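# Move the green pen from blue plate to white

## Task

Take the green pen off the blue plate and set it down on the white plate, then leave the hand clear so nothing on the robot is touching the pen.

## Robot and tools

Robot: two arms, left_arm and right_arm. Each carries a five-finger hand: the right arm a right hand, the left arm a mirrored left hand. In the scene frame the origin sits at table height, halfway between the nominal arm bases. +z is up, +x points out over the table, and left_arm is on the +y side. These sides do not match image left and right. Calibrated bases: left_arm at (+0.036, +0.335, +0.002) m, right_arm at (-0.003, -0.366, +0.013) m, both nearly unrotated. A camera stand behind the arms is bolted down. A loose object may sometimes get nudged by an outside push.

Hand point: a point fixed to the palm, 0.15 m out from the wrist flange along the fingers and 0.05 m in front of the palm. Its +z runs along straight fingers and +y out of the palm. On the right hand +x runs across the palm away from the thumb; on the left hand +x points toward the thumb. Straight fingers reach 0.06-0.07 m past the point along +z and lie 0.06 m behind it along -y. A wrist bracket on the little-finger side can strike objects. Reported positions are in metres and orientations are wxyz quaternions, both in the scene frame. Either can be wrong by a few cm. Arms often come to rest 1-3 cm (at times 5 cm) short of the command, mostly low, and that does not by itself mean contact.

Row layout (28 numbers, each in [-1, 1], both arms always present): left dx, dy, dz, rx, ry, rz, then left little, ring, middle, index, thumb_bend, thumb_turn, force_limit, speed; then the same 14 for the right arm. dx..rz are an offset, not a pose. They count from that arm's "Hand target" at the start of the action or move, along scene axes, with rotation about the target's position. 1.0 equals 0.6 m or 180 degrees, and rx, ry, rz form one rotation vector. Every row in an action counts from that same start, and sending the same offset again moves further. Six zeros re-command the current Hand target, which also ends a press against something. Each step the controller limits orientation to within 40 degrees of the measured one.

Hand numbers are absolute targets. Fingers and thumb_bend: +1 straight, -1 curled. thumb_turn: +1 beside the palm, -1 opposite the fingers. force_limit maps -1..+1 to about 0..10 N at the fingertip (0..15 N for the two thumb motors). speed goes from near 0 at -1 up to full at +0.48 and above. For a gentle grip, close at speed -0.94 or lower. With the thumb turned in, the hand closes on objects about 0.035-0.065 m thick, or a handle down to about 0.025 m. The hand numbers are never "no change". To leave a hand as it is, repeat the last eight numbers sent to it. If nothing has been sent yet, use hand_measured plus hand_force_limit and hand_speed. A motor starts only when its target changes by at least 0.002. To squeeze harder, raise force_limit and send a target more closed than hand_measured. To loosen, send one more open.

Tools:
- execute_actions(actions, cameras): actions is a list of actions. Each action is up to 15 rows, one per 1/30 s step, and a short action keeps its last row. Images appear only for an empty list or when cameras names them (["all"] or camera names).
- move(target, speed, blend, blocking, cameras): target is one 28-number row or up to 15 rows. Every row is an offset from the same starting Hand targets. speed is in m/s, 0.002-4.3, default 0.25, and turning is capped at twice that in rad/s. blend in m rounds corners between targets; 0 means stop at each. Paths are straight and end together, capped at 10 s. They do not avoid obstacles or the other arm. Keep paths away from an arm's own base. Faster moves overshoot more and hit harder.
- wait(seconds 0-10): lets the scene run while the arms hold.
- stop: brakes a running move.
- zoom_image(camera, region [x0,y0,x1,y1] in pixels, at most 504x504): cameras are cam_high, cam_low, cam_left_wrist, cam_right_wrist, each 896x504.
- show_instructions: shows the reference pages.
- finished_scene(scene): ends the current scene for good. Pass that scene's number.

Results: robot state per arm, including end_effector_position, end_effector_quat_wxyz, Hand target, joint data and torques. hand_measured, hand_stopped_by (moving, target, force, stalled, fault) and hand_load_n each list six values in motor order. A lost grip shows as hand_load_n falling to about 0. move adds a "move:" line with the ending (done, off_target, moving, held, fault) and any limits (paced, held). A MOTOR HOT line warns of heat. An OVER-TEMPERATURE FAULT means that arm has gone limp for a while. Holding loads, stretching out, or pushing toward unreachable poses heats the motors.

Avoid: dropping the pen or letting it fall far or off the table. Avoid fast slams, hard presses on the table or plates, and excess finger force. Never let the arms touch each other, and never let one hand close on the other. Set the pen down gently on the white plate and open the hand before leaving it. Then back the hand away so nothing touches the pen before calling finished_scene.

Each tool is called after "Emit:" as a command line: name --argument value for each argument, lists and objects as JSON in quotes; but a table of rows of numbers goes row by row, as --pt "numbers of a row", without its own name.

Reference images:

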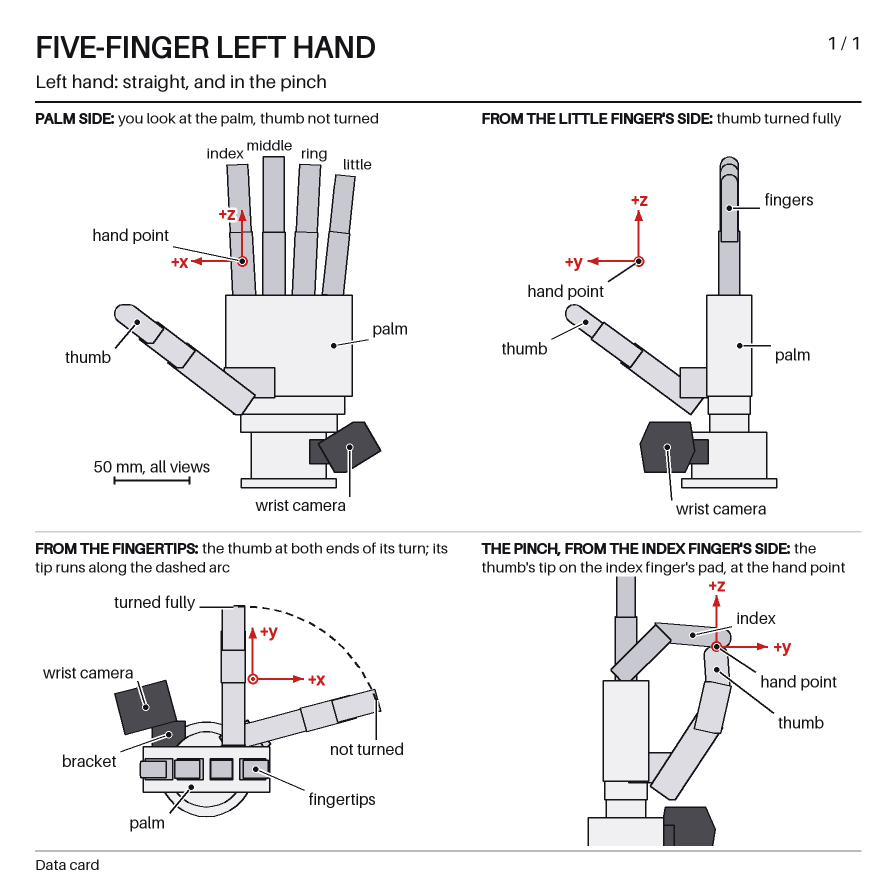

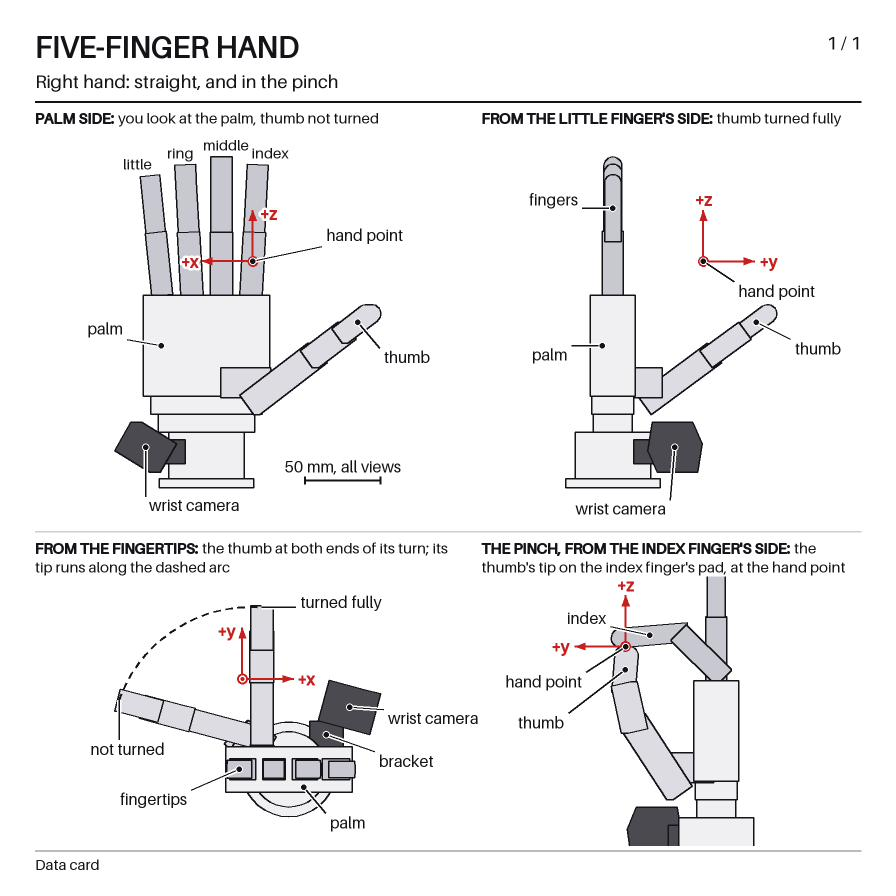

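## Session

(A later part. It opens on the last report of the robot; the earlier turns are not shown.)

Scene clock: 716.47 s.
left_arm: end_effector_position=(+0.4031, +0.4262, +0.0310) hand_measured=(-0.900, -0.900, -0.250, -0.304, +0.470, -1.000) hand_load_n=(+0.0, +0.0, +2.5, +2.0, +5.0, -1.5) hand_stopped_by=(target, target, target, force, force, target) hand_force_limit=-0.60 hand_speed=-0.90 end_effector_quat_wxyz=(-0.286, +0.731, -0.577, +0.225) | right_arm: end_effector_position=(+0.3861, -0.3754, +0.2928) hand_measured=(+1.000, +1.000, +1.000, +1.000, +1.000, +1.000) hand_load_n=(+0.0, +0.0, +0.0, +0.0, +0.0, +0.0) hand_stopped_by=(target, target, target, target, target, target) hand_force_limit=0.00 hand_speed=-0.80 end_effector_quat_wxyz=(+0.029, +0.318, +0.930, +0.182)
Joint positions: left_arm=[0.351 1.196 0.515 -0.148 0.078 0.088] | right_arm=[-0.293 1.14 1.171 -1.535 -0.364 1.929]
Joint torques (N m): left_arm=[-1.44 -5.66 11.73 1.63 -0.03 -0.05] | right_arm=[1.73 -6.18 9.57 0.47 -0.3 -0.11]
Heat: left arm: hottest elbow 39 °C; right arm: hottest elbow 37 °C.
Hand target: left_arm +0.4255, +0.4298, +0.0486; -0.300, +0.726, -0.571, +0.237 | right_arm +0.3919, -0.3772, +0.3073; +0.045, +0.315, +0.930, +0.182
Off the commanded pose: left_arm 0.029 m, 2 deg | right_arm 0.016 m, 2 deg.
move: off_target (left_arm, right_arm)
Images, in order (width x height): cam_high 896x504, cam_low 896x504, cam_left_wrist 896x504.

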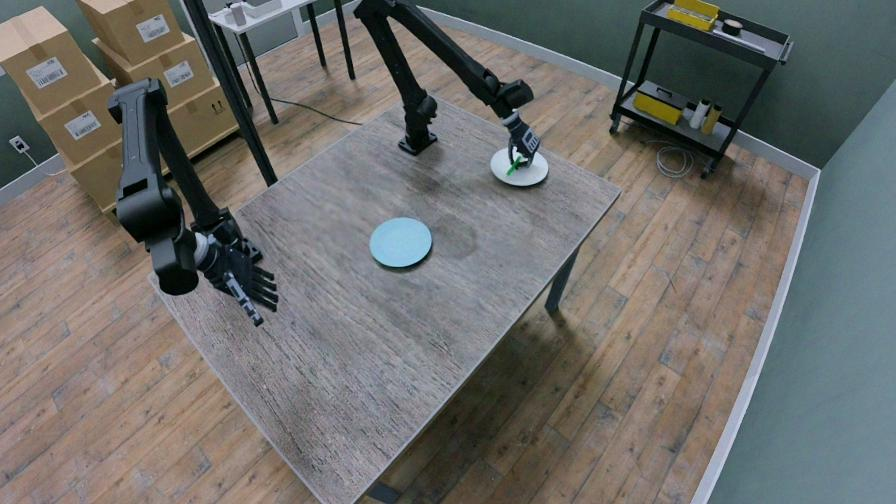

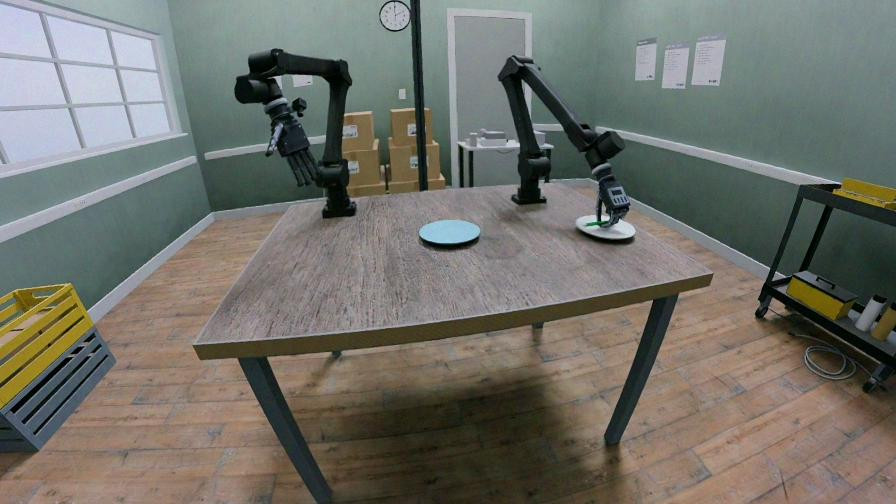

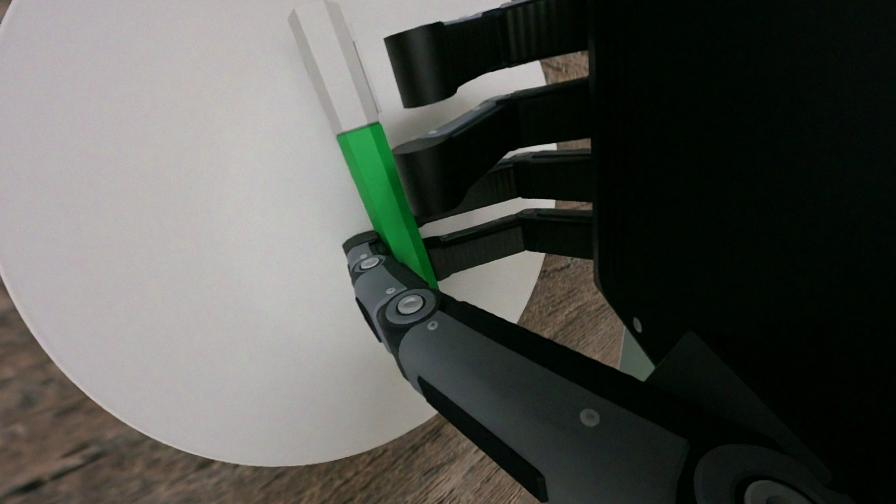

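Emit:
move --target '[-0.02,-0.01,-0.032,0,0,0,-0.9,-0.9,-0.25,-0.45,-0.1,-1,-0.6,-0.9,0,0,0,0,0,0,1,1,1,1,1,1,0,-0.8]' --speed 0.05 --cameras '["cam_low","cam_high"]'

Emit:
zoom_image --camera "cam_low" --region '[560, 170, 660, 250]'

Scene clock: 729.43 s.
left_arm: end_effector_position=(+0.4071, +0.4260, +0.0297) hand_measured=(-0.900, -0.900, -0.250, -0.304, +0.470, -1.000) hand_load_n=(+0.0, +0.0, +2.5, +2.0, +5.0, -1.0) hand_stopped_by=(target, target, target, force, force, target) hand_force_limit=-0.60 hand_speed=-0.90 end_effector_quat_wxyz=(-0.298, +0.727, -0.574, +0.232) | right_arm: end_effector_position=(+0.3861, -0.3754, +0.2928) hand_measured=(+1.000, +1.000, +1.000, +1.000, +1.000, +1.000) hand_load_n=(+0.0, +0.0, +0.0, +0.0, +0.0, +0.0) hand_stopped_by=(target, target, target, target, target, target) hand_force_limit=0.00 hand_speed=-0.80 end_effector_quat_wxyz=(+0.029, +0.318, +0.930, +0.182)
Joint positions: left_arm=[0.346 1.2 0.499 -0.099 0.074 0.084] | right_arm=[-0.293 1.14 1.171 -1.535 -0.364 1.929]
Joint torques (N m): left_arm=[-1.73 -5.13 8.27 2.4 -0.06 -0.08] | right_arm=[1.73 -6.3 9.55 0.5 -0.28 -0.11]
Heat: left arm: hottest elbow 40 °C; right arm: hottest elbow 37 °C.
Hand target: left_arm +0.4135, +0.4238, +0.0294; -0.300, +0.726, -0.571, +0.237 | right_arm +0.3919, -0.3772, +0.3073; +0.045, +0.315, +0.930, +0.182
Off the commanded pose: left_arm 0.007 m, 1 deg | right_arm 0.016 m, 2 deg.
move: off_target (right_arm)
Images, in order (width x height): cam_high 896x504, cam_low 896x504.

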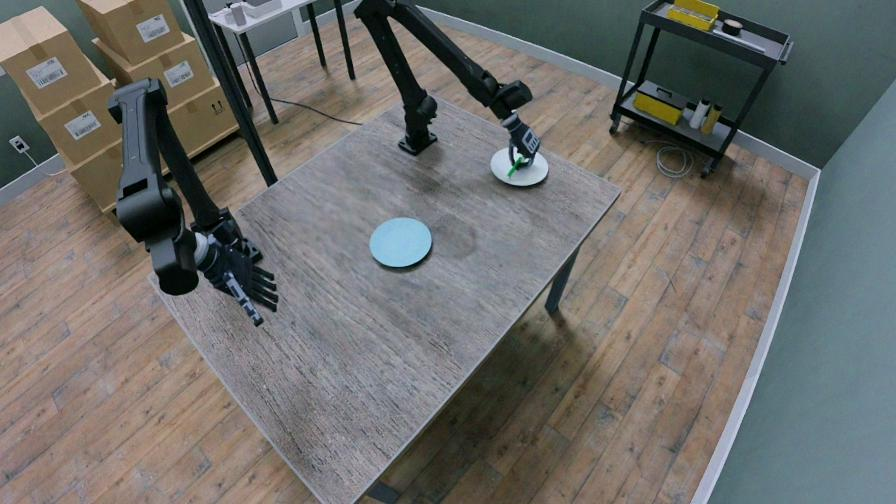

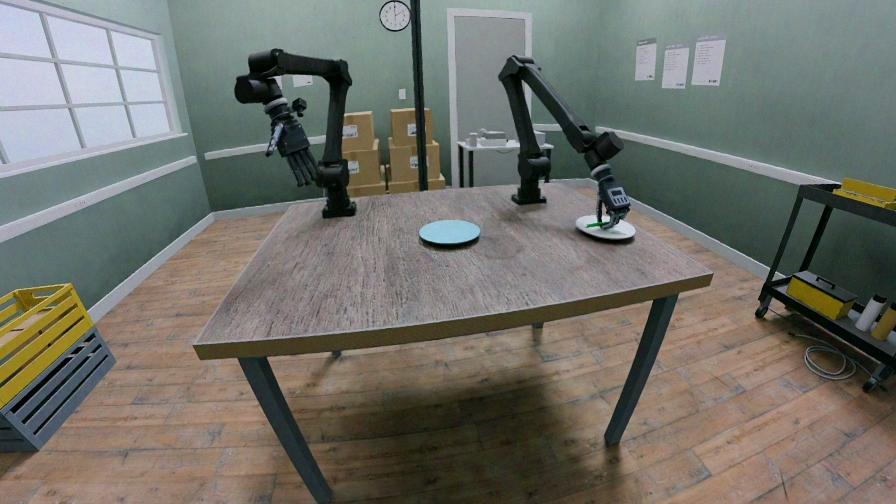

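Scaled by 5.040 from the camera's 896x504 image, which has a finer 1280x720 frame.

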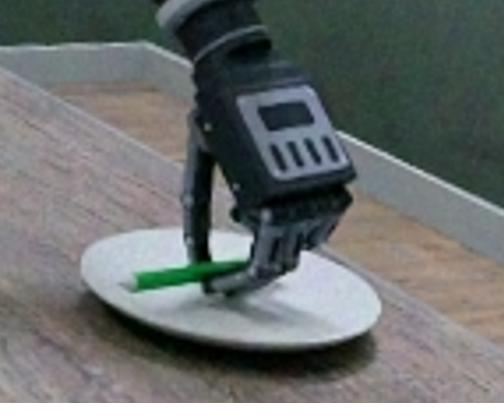

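Emit:
move --target '[0,-0.003,-0.01,0,0,0,-0.9,-0.9,-0.25,-0.45,-0.1,-1,-0.6,-0.9,0,0,0,0,0,0,1,1,1,1,1,1,0,-0.8]' --speed 0.05 --cameras '["cam_low"]'

Emit:
zoom_image --camera "cam_low" --region '[560, 170, 660, 250]'

Scene clock: 735.07 s.
left_arm: end_effector_position=(+0.4079, +0.4249, +0.0258) hand_measured=(-0.900, -0.900, -0.250, -0.304, +0.470, -1.000) hand_load_n=(+0.0, +0.0, +0.0, +2.0, +5.0, -0.5) hand_stopped_by=(target, target, target, force, force, target) hand_force_limit=-0.60 hand_speed=-0.90 end_effector_quat_wxyz=(-0.299, +0.726, -0.574, +0.232) | right_arm: end_effector_position=(+0.3861, -0.3754, +0.2928) hand_measured=(+1.000, +1.000, +1.000, +1.000, +1.000, +1.000) hand_load_n=(+0.0, +0.0, +0.0, +0.0, +0.0, +0.0) hand_stopped_by=(target, target, target, target, target, target) hand_force_limit=0.00 hand_speed=-0.80 end_effector_quat_wxyz=(+0.029, +0.318, +0.930, +0.182)
Joint positions: left_arm=[0.341 1.21 0.492 -0.079 0.069 0.08] | right_arm=[-0.293 1.14 1.171 -1.535 -0.364 1.929]
Joint torques (N m): left_arm=[-1.67 -4.48 7.87 2.63 -0.05 -0.09] | right_arm=[1.73 -6.42 9.51 0.47 -0.29 -0.11]
Heat: left arm: hottest elbow 39 °C; right arm: hottest elbow 37 °C.
Hand target: left_arm +0.4135, +0.4219, +0.0233; -0.300, +0.726, -0.571, +0.237 | right_arm +0.3919, -0.3772, +0.3073; +0.045, +0.315, +0.930, +0.182
Off the commanded pose: left_arm 0.007 m, 1 deg | right_arm 0.016 m, 2 deg.
move: off_target (right_arm)
Images, in order (width x height): cam_low 896x504.

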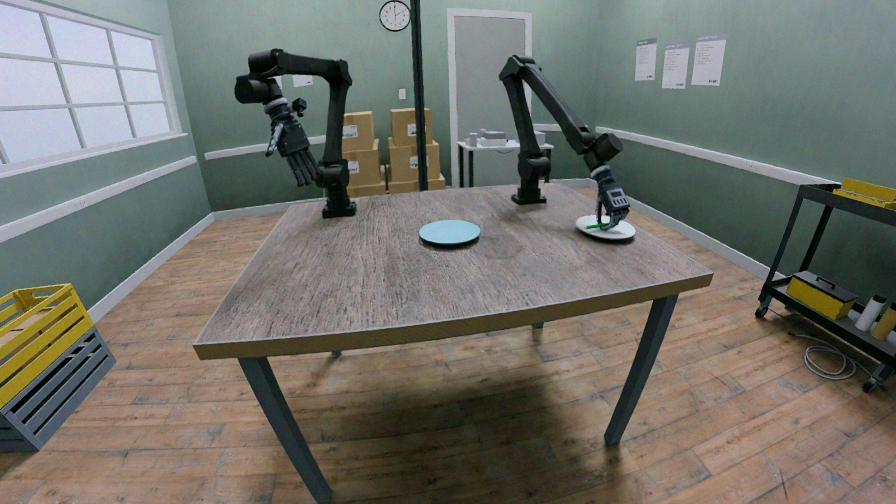

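Scaled by 5.040 from the camera's 896x504 image, which has a finer 1280x720 frame.

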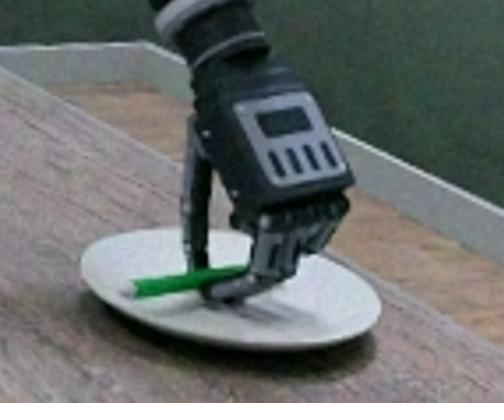

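Emit:
wait --seconds 0.1 --cameras '["cam_high","cam_left_wrist"]'

Emit:
zoom_image --camera "cam_high" --region '[470, 110, 570, 200]'

Scene clock: 739.03 s.
left_arm: end_effector_position=(+0.4079, +0.4249, +0.0258) hand_measured=(-0.900, -0.900, -0.250, -0.304, +0.470, -1.000) hand_load_n=(+0.0, +0.0, +0.0, +2.0, +5.5, -0.5) hand_stopped_by=(target, target, target, force, force, target) hand_force_limit=-0.60 hand_speed=-0.90 end_effector_quat_wxyz=(-0.299, +0.726, -0.574, +0.232) | right_arm: end_effector_position=(+0.3861, -0.3754, +0.2928) hand_measured=(+1.000, +1.000, +1.000, +1.000, +1.000, +1.000) hand_load_n=(+0.0, +0.0, +0.0, +0.0, +0.0, +0.0) hand_stopped_by=(target, target, target, target, target, target) hand_force_limit=0.00 hand_speed=-0.80 end_effector_quat_wxyz=(+0.029, +0.318, +0.930, +0.182)
Joint positions: left_arm=[0.341 1.21 0.492 -0.079 0.069 0.08] | right_arm=[-0.293 1.14 1.171 -1.535 -0.364 1.929]
Joint torques (N m): left_arm=[-1.73 -5.01 7.79 2.73 -0.05 -0.06] | right_arm=[1.79 -6.12 9.54 0.47 -0.3 -0.1]
Heat: left arm: hottest elbow 39 °C; right arm: hottest elbow 37 °C.
Hand target: left_arm +0.4135, +0.4219, +0.0233; -0.300, +0.726, -0.571, +0.237 | right_arm +0.3919, -0.3772, +0.3073; +0.045, +0.315, +0.930, +0.182
Off the commanded pose: left_arm 0.007 m, 1 deg | right_arm 0.016 m, 2 deg.
wait: 0.10 s; at rest from the start
Images, in order (width x height): cam_high 896x504, cam_left_wrist 896x504.

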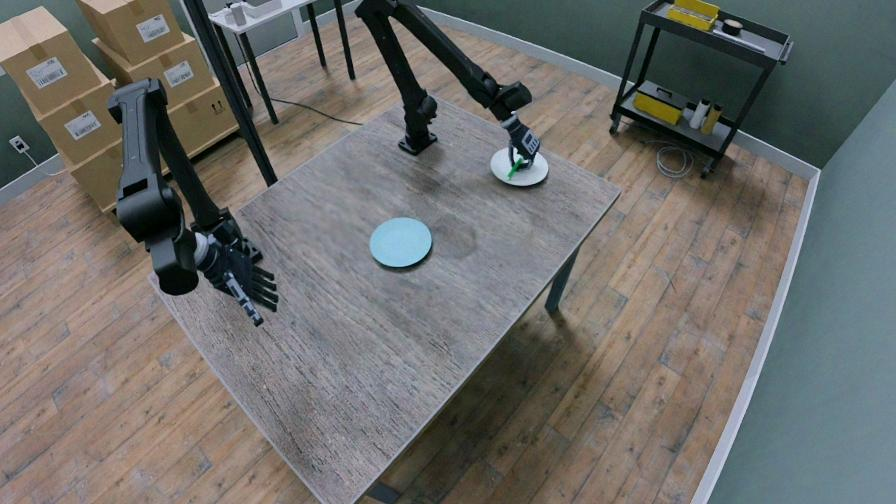

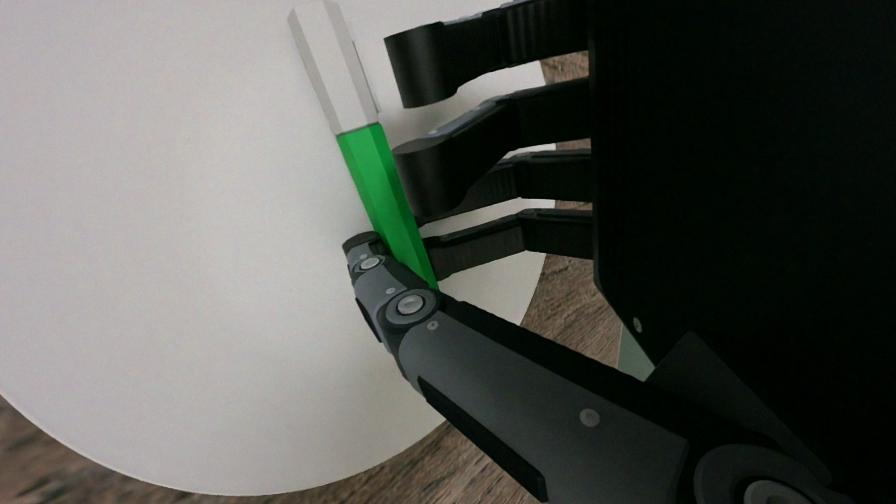

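Scaled by 5.040 from the camera's 896x504 image, which has a finer 1280x720 frame.

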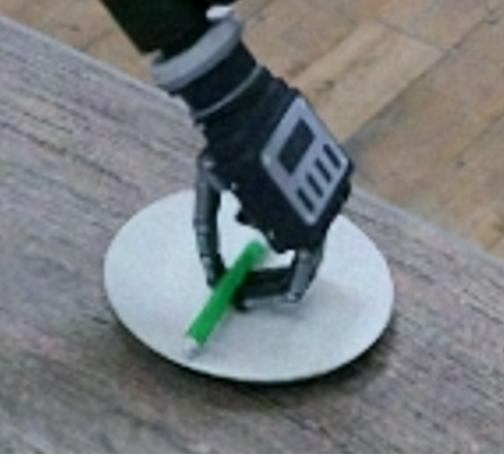

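Emit:
move --pt "0 0 0.005 0 0 0 -0.9 -0.9 -0.25 -0.45 0.56 -1 -0.6 -0.8 0 0 0 0 0 0 1 1 1 1 1 1 0 -0.8" --pt "0 0 0.005 0 0 0 -0.9 -0.9 -0.25 -0.25 0.8 -1 -0.6 -0.6 0 0 0 0 0 0 1 1 1 1 1 1 0 -0.8" --pt "0 0 0.005 0 0 0 -0.9 -0.9 -0.15 -0.15 1 -1 -0.6 -0.4 0 0 0 0 0 0 1 1 1 1 1 1 0 -0.8" --speed 0.05 --cameras '["cam_high","cam_left_wrist"]'

Emit:
zoom_image --camera "cam_high" --region '[470, 110, 570, 200]'

Scene clock: 756.27 s.
left_arm: end_effector_position=(+0.4110, +0.4255, +0.0300) hand_measured=(-0.900, -0.900, -0.150, -0.150, +1.000, -1.000) hand_load_n=(+0.0, +0.0, -0.5, +0.0, +0.0, +0.0) hand_stopped_by=(target, target, target, target, target, target) hand_force_limit=-0.60 hand_speed=-0.40 end_effector_quat_wxyz=(-0.305, +0.724, -0.572, +0.236) | right_arm: end_effector_position=(+0.3861, -0.3754, +0.2928) hand_measured=(+1.000, +1.000, +1.000, +1.000, +1.000, +1.000) hand_load_n=(+0.0, +0.0, +0.0, +0.0, +0.0, +0.0) hand_stopped_by=(target, target, target, target, target, target) hand_force_limit=0.00 hand_speed=-0.80 end_effector_quat_wxyz=(+0.029, +0.318, +0.930, +0.182)
Joint positions: left_arm=[0.34 1.203 0.494 -0.071 0.069 0.078] | right_arm=[-0.293 1.14 1.171 -1.535 -0.364 1.929]
Joint torques (N m): left_arm=[-1.85 -5.13 8.24 1.72 -0.05 -0.03] | right_arm=[1.67 -6.3 9.52 0.51 -0.27 -0.11]
Heat: left arm: hottest elbow 38 °C; right arm: hottest elbow 37 °C.
Hand target: left_arm +0.4135, +0.4219, +0.0264; -0.300, +0.726, -0.571, +0.237 | right_arm +0.3919, -0.3772, +0.3073; +0.045, +0.315, +0.930, +0.182
Off the commanded pose: left_arm 0.006 m, 1 deg | right_arm 0.016 m, 2 deg.
move: off_target (right_arm)
Images, in order (width x height): cam_high 896x504, cam_left_wrist 896x504.

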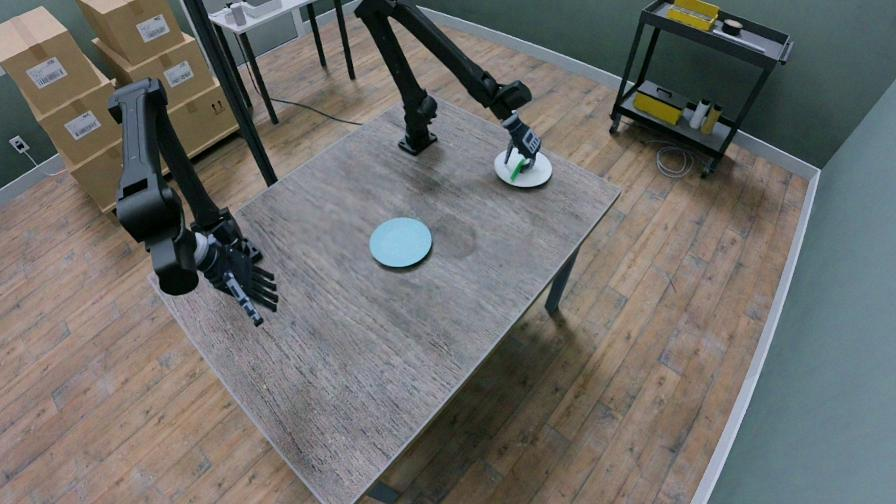

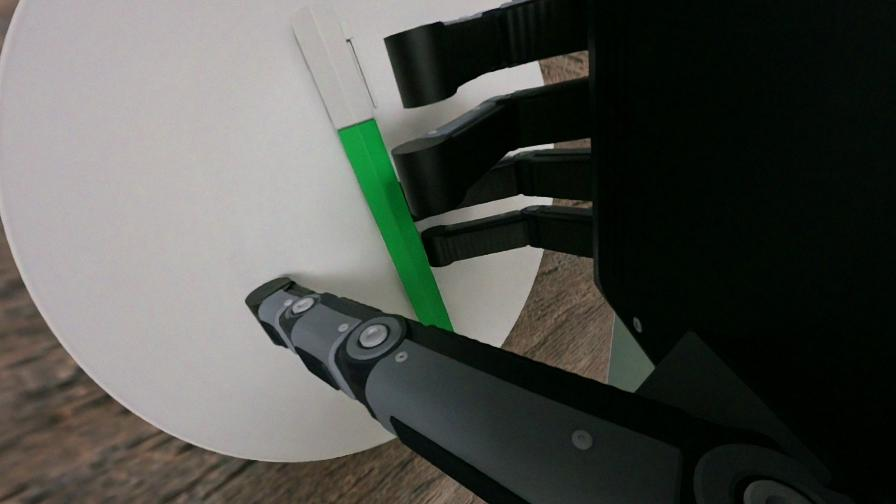

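Scaled by 5.040 from the camera's 896x504 image, which has a finer 1280x720 frame.

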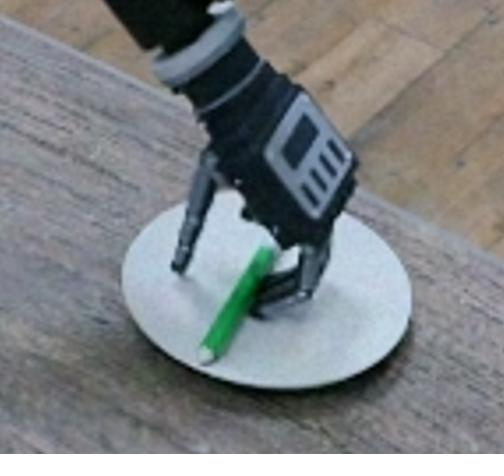

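Emit:
move --pt "0.02 0.005 0.05 0 0 0 -0.9 -0.9 -0.15 -0.15 1 -1 -0.6 -0.4 0 0 0 0 0 0 1 1 1 1 1 1 0 -0.8" --pt "0.02 0.005 0.15 0 0 0 -0.9 -0.9 -0.15 -0.15 1 -1 -0.6 -0.4 0 0 0 0 0 0 1 1 1 1 1 1 0 -0.8" --pt "0.02 0.005 0.35 0 0 0 -0.9 -0.9 -0.15 -0.15 1 -1 -0.6 -0.4 0 0 0 0 0 0 1 1 1 1 1 1 0 -0.8" --speed '[0.05,0.08,0.15]' --blend 0.01 --cameras '["cam_high","cam_left_wrist","cam_low"]'

Emit:
zoom_image --camera "cam_high" --region '[470, 110, 570, 200]'

Emit:
zoom_image --camera "cam_low" --region '[560, 170, 660, 250]'

Scene clock: 768.97 s.
left_arm: end_effector_position=(+0.4137, +0.4253, +0.2081) hand_measured=(-0.900, -0.900, -0.150, -0.150, +1.000, -1.000) hand_load_n=(+0.0, +0.0, +0.0, +0.0, +0.0, +0.0) hand_stopped_by=(target, target, target, target, target, target) hand_force_limit=-0.60 hand_speed=-0.40 end_effector_quat_wxyz=(-0.284, +0.732, -0.577, +0.223) | right_arm: end_effector_position=(+0.3861, -0.3754, +0.2928) hand_measured=(+1.000, +1.000, +1.000, +1.000, +1.000, +1.000) hand_load_n=(+0.0, +0.0, +0.0, +0.0, +0.0, -0.5) hand_stopped_by=(target, target, target, target, target, target) hand_force_limit=0.00 hand_speed=-0.80 end_effector_quat_wxyz=(+0.029, +0.318, +0.930, +0.182)
Joint positions: left_arm=[0.336 1 0.893 -0.727 0.068 0.076] | right_arm=[-0.293 1.14 1.171 -1.535 -0.364 1.929]
Joint torques (N m): left_arm=[-1.44 -6.65 13.98 1.18 -0.08 -0.01] | right_arm=[1.55 -6.18 9.54 0.47 -0.29 -0.1]
Heat: left arm: hottest elbow 37 °C; right arm: hottest elbow 37 °C.
Hand target: left_arm +0.4255, +0.4249, +0.2365; -0.300, +0.726, -0.571, +0.237 | right_arm +0.3919, -0.3772, +0.3073; +0.045, +0.315, +0.930, +0.182
Off the commanded pose: left_arm 0.031 m, 3 deg | right_arm 0.016 m, 2 deg.
move: off_target (left_arm, right_arm)
Images, in order (width x height): cam_high 896x504, cam_low 896x504, cam_left_wrist 896x504.

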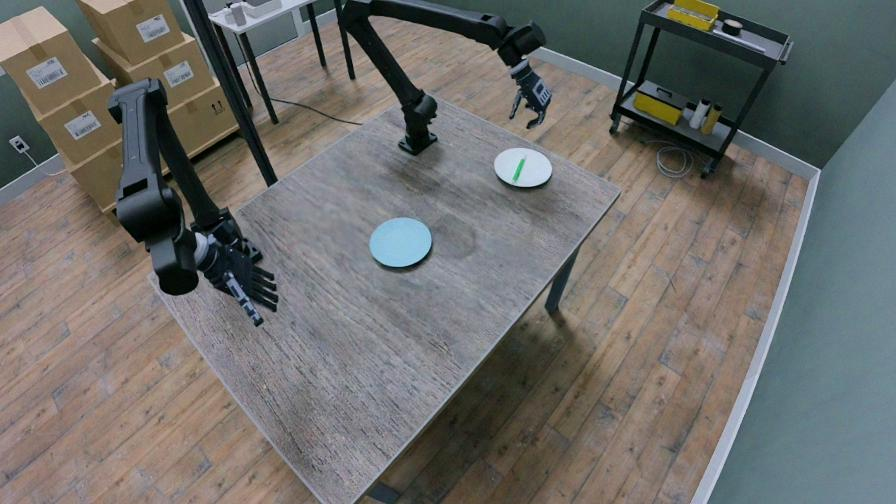

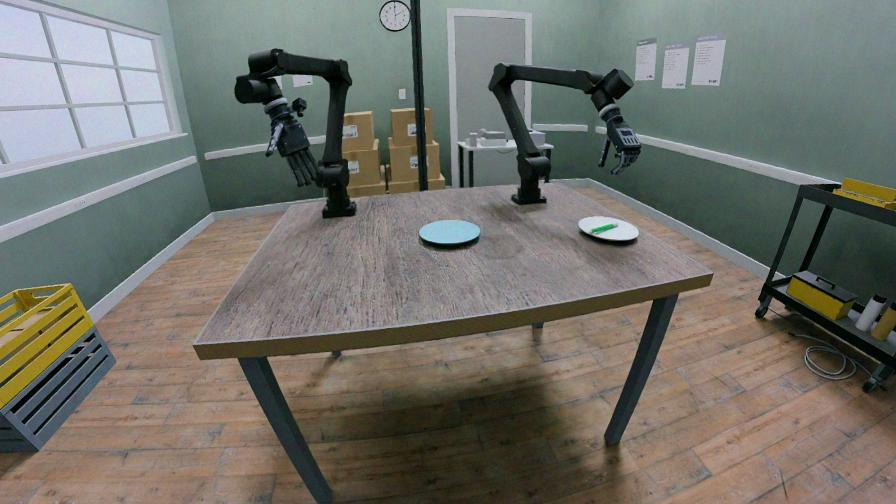

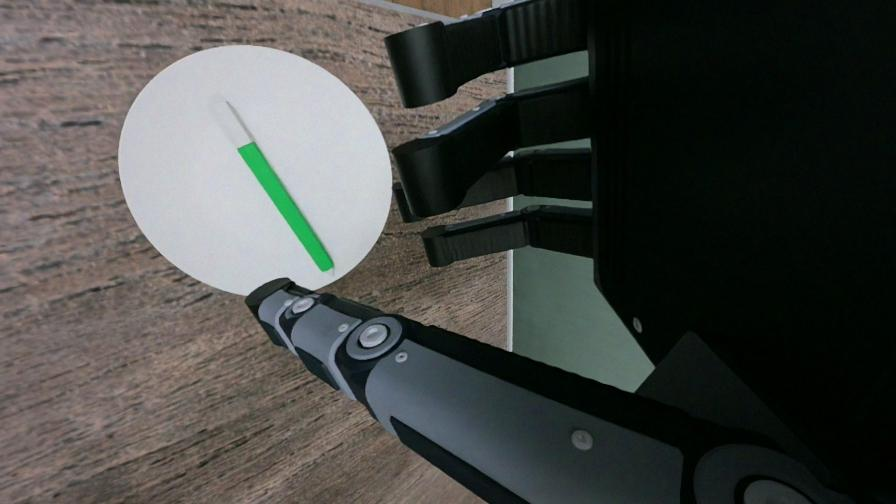

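Scaled by 5.040 from the camera's 896x504 image, which has a finer 1280x720 frame.

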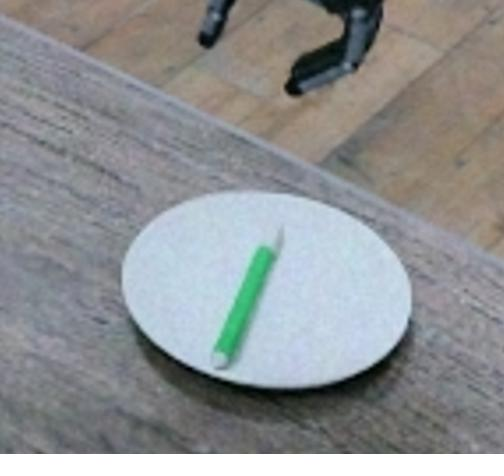

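Scaled by 5.040 from the camera's 896x504 image, which has a finer 1280x720 frame.

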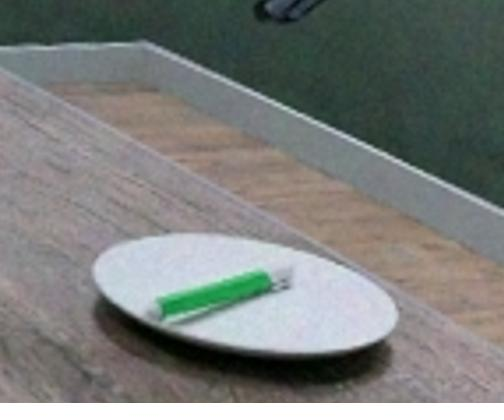

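Emit:
finished_scene --scene 2

The scene is finished: the task was done.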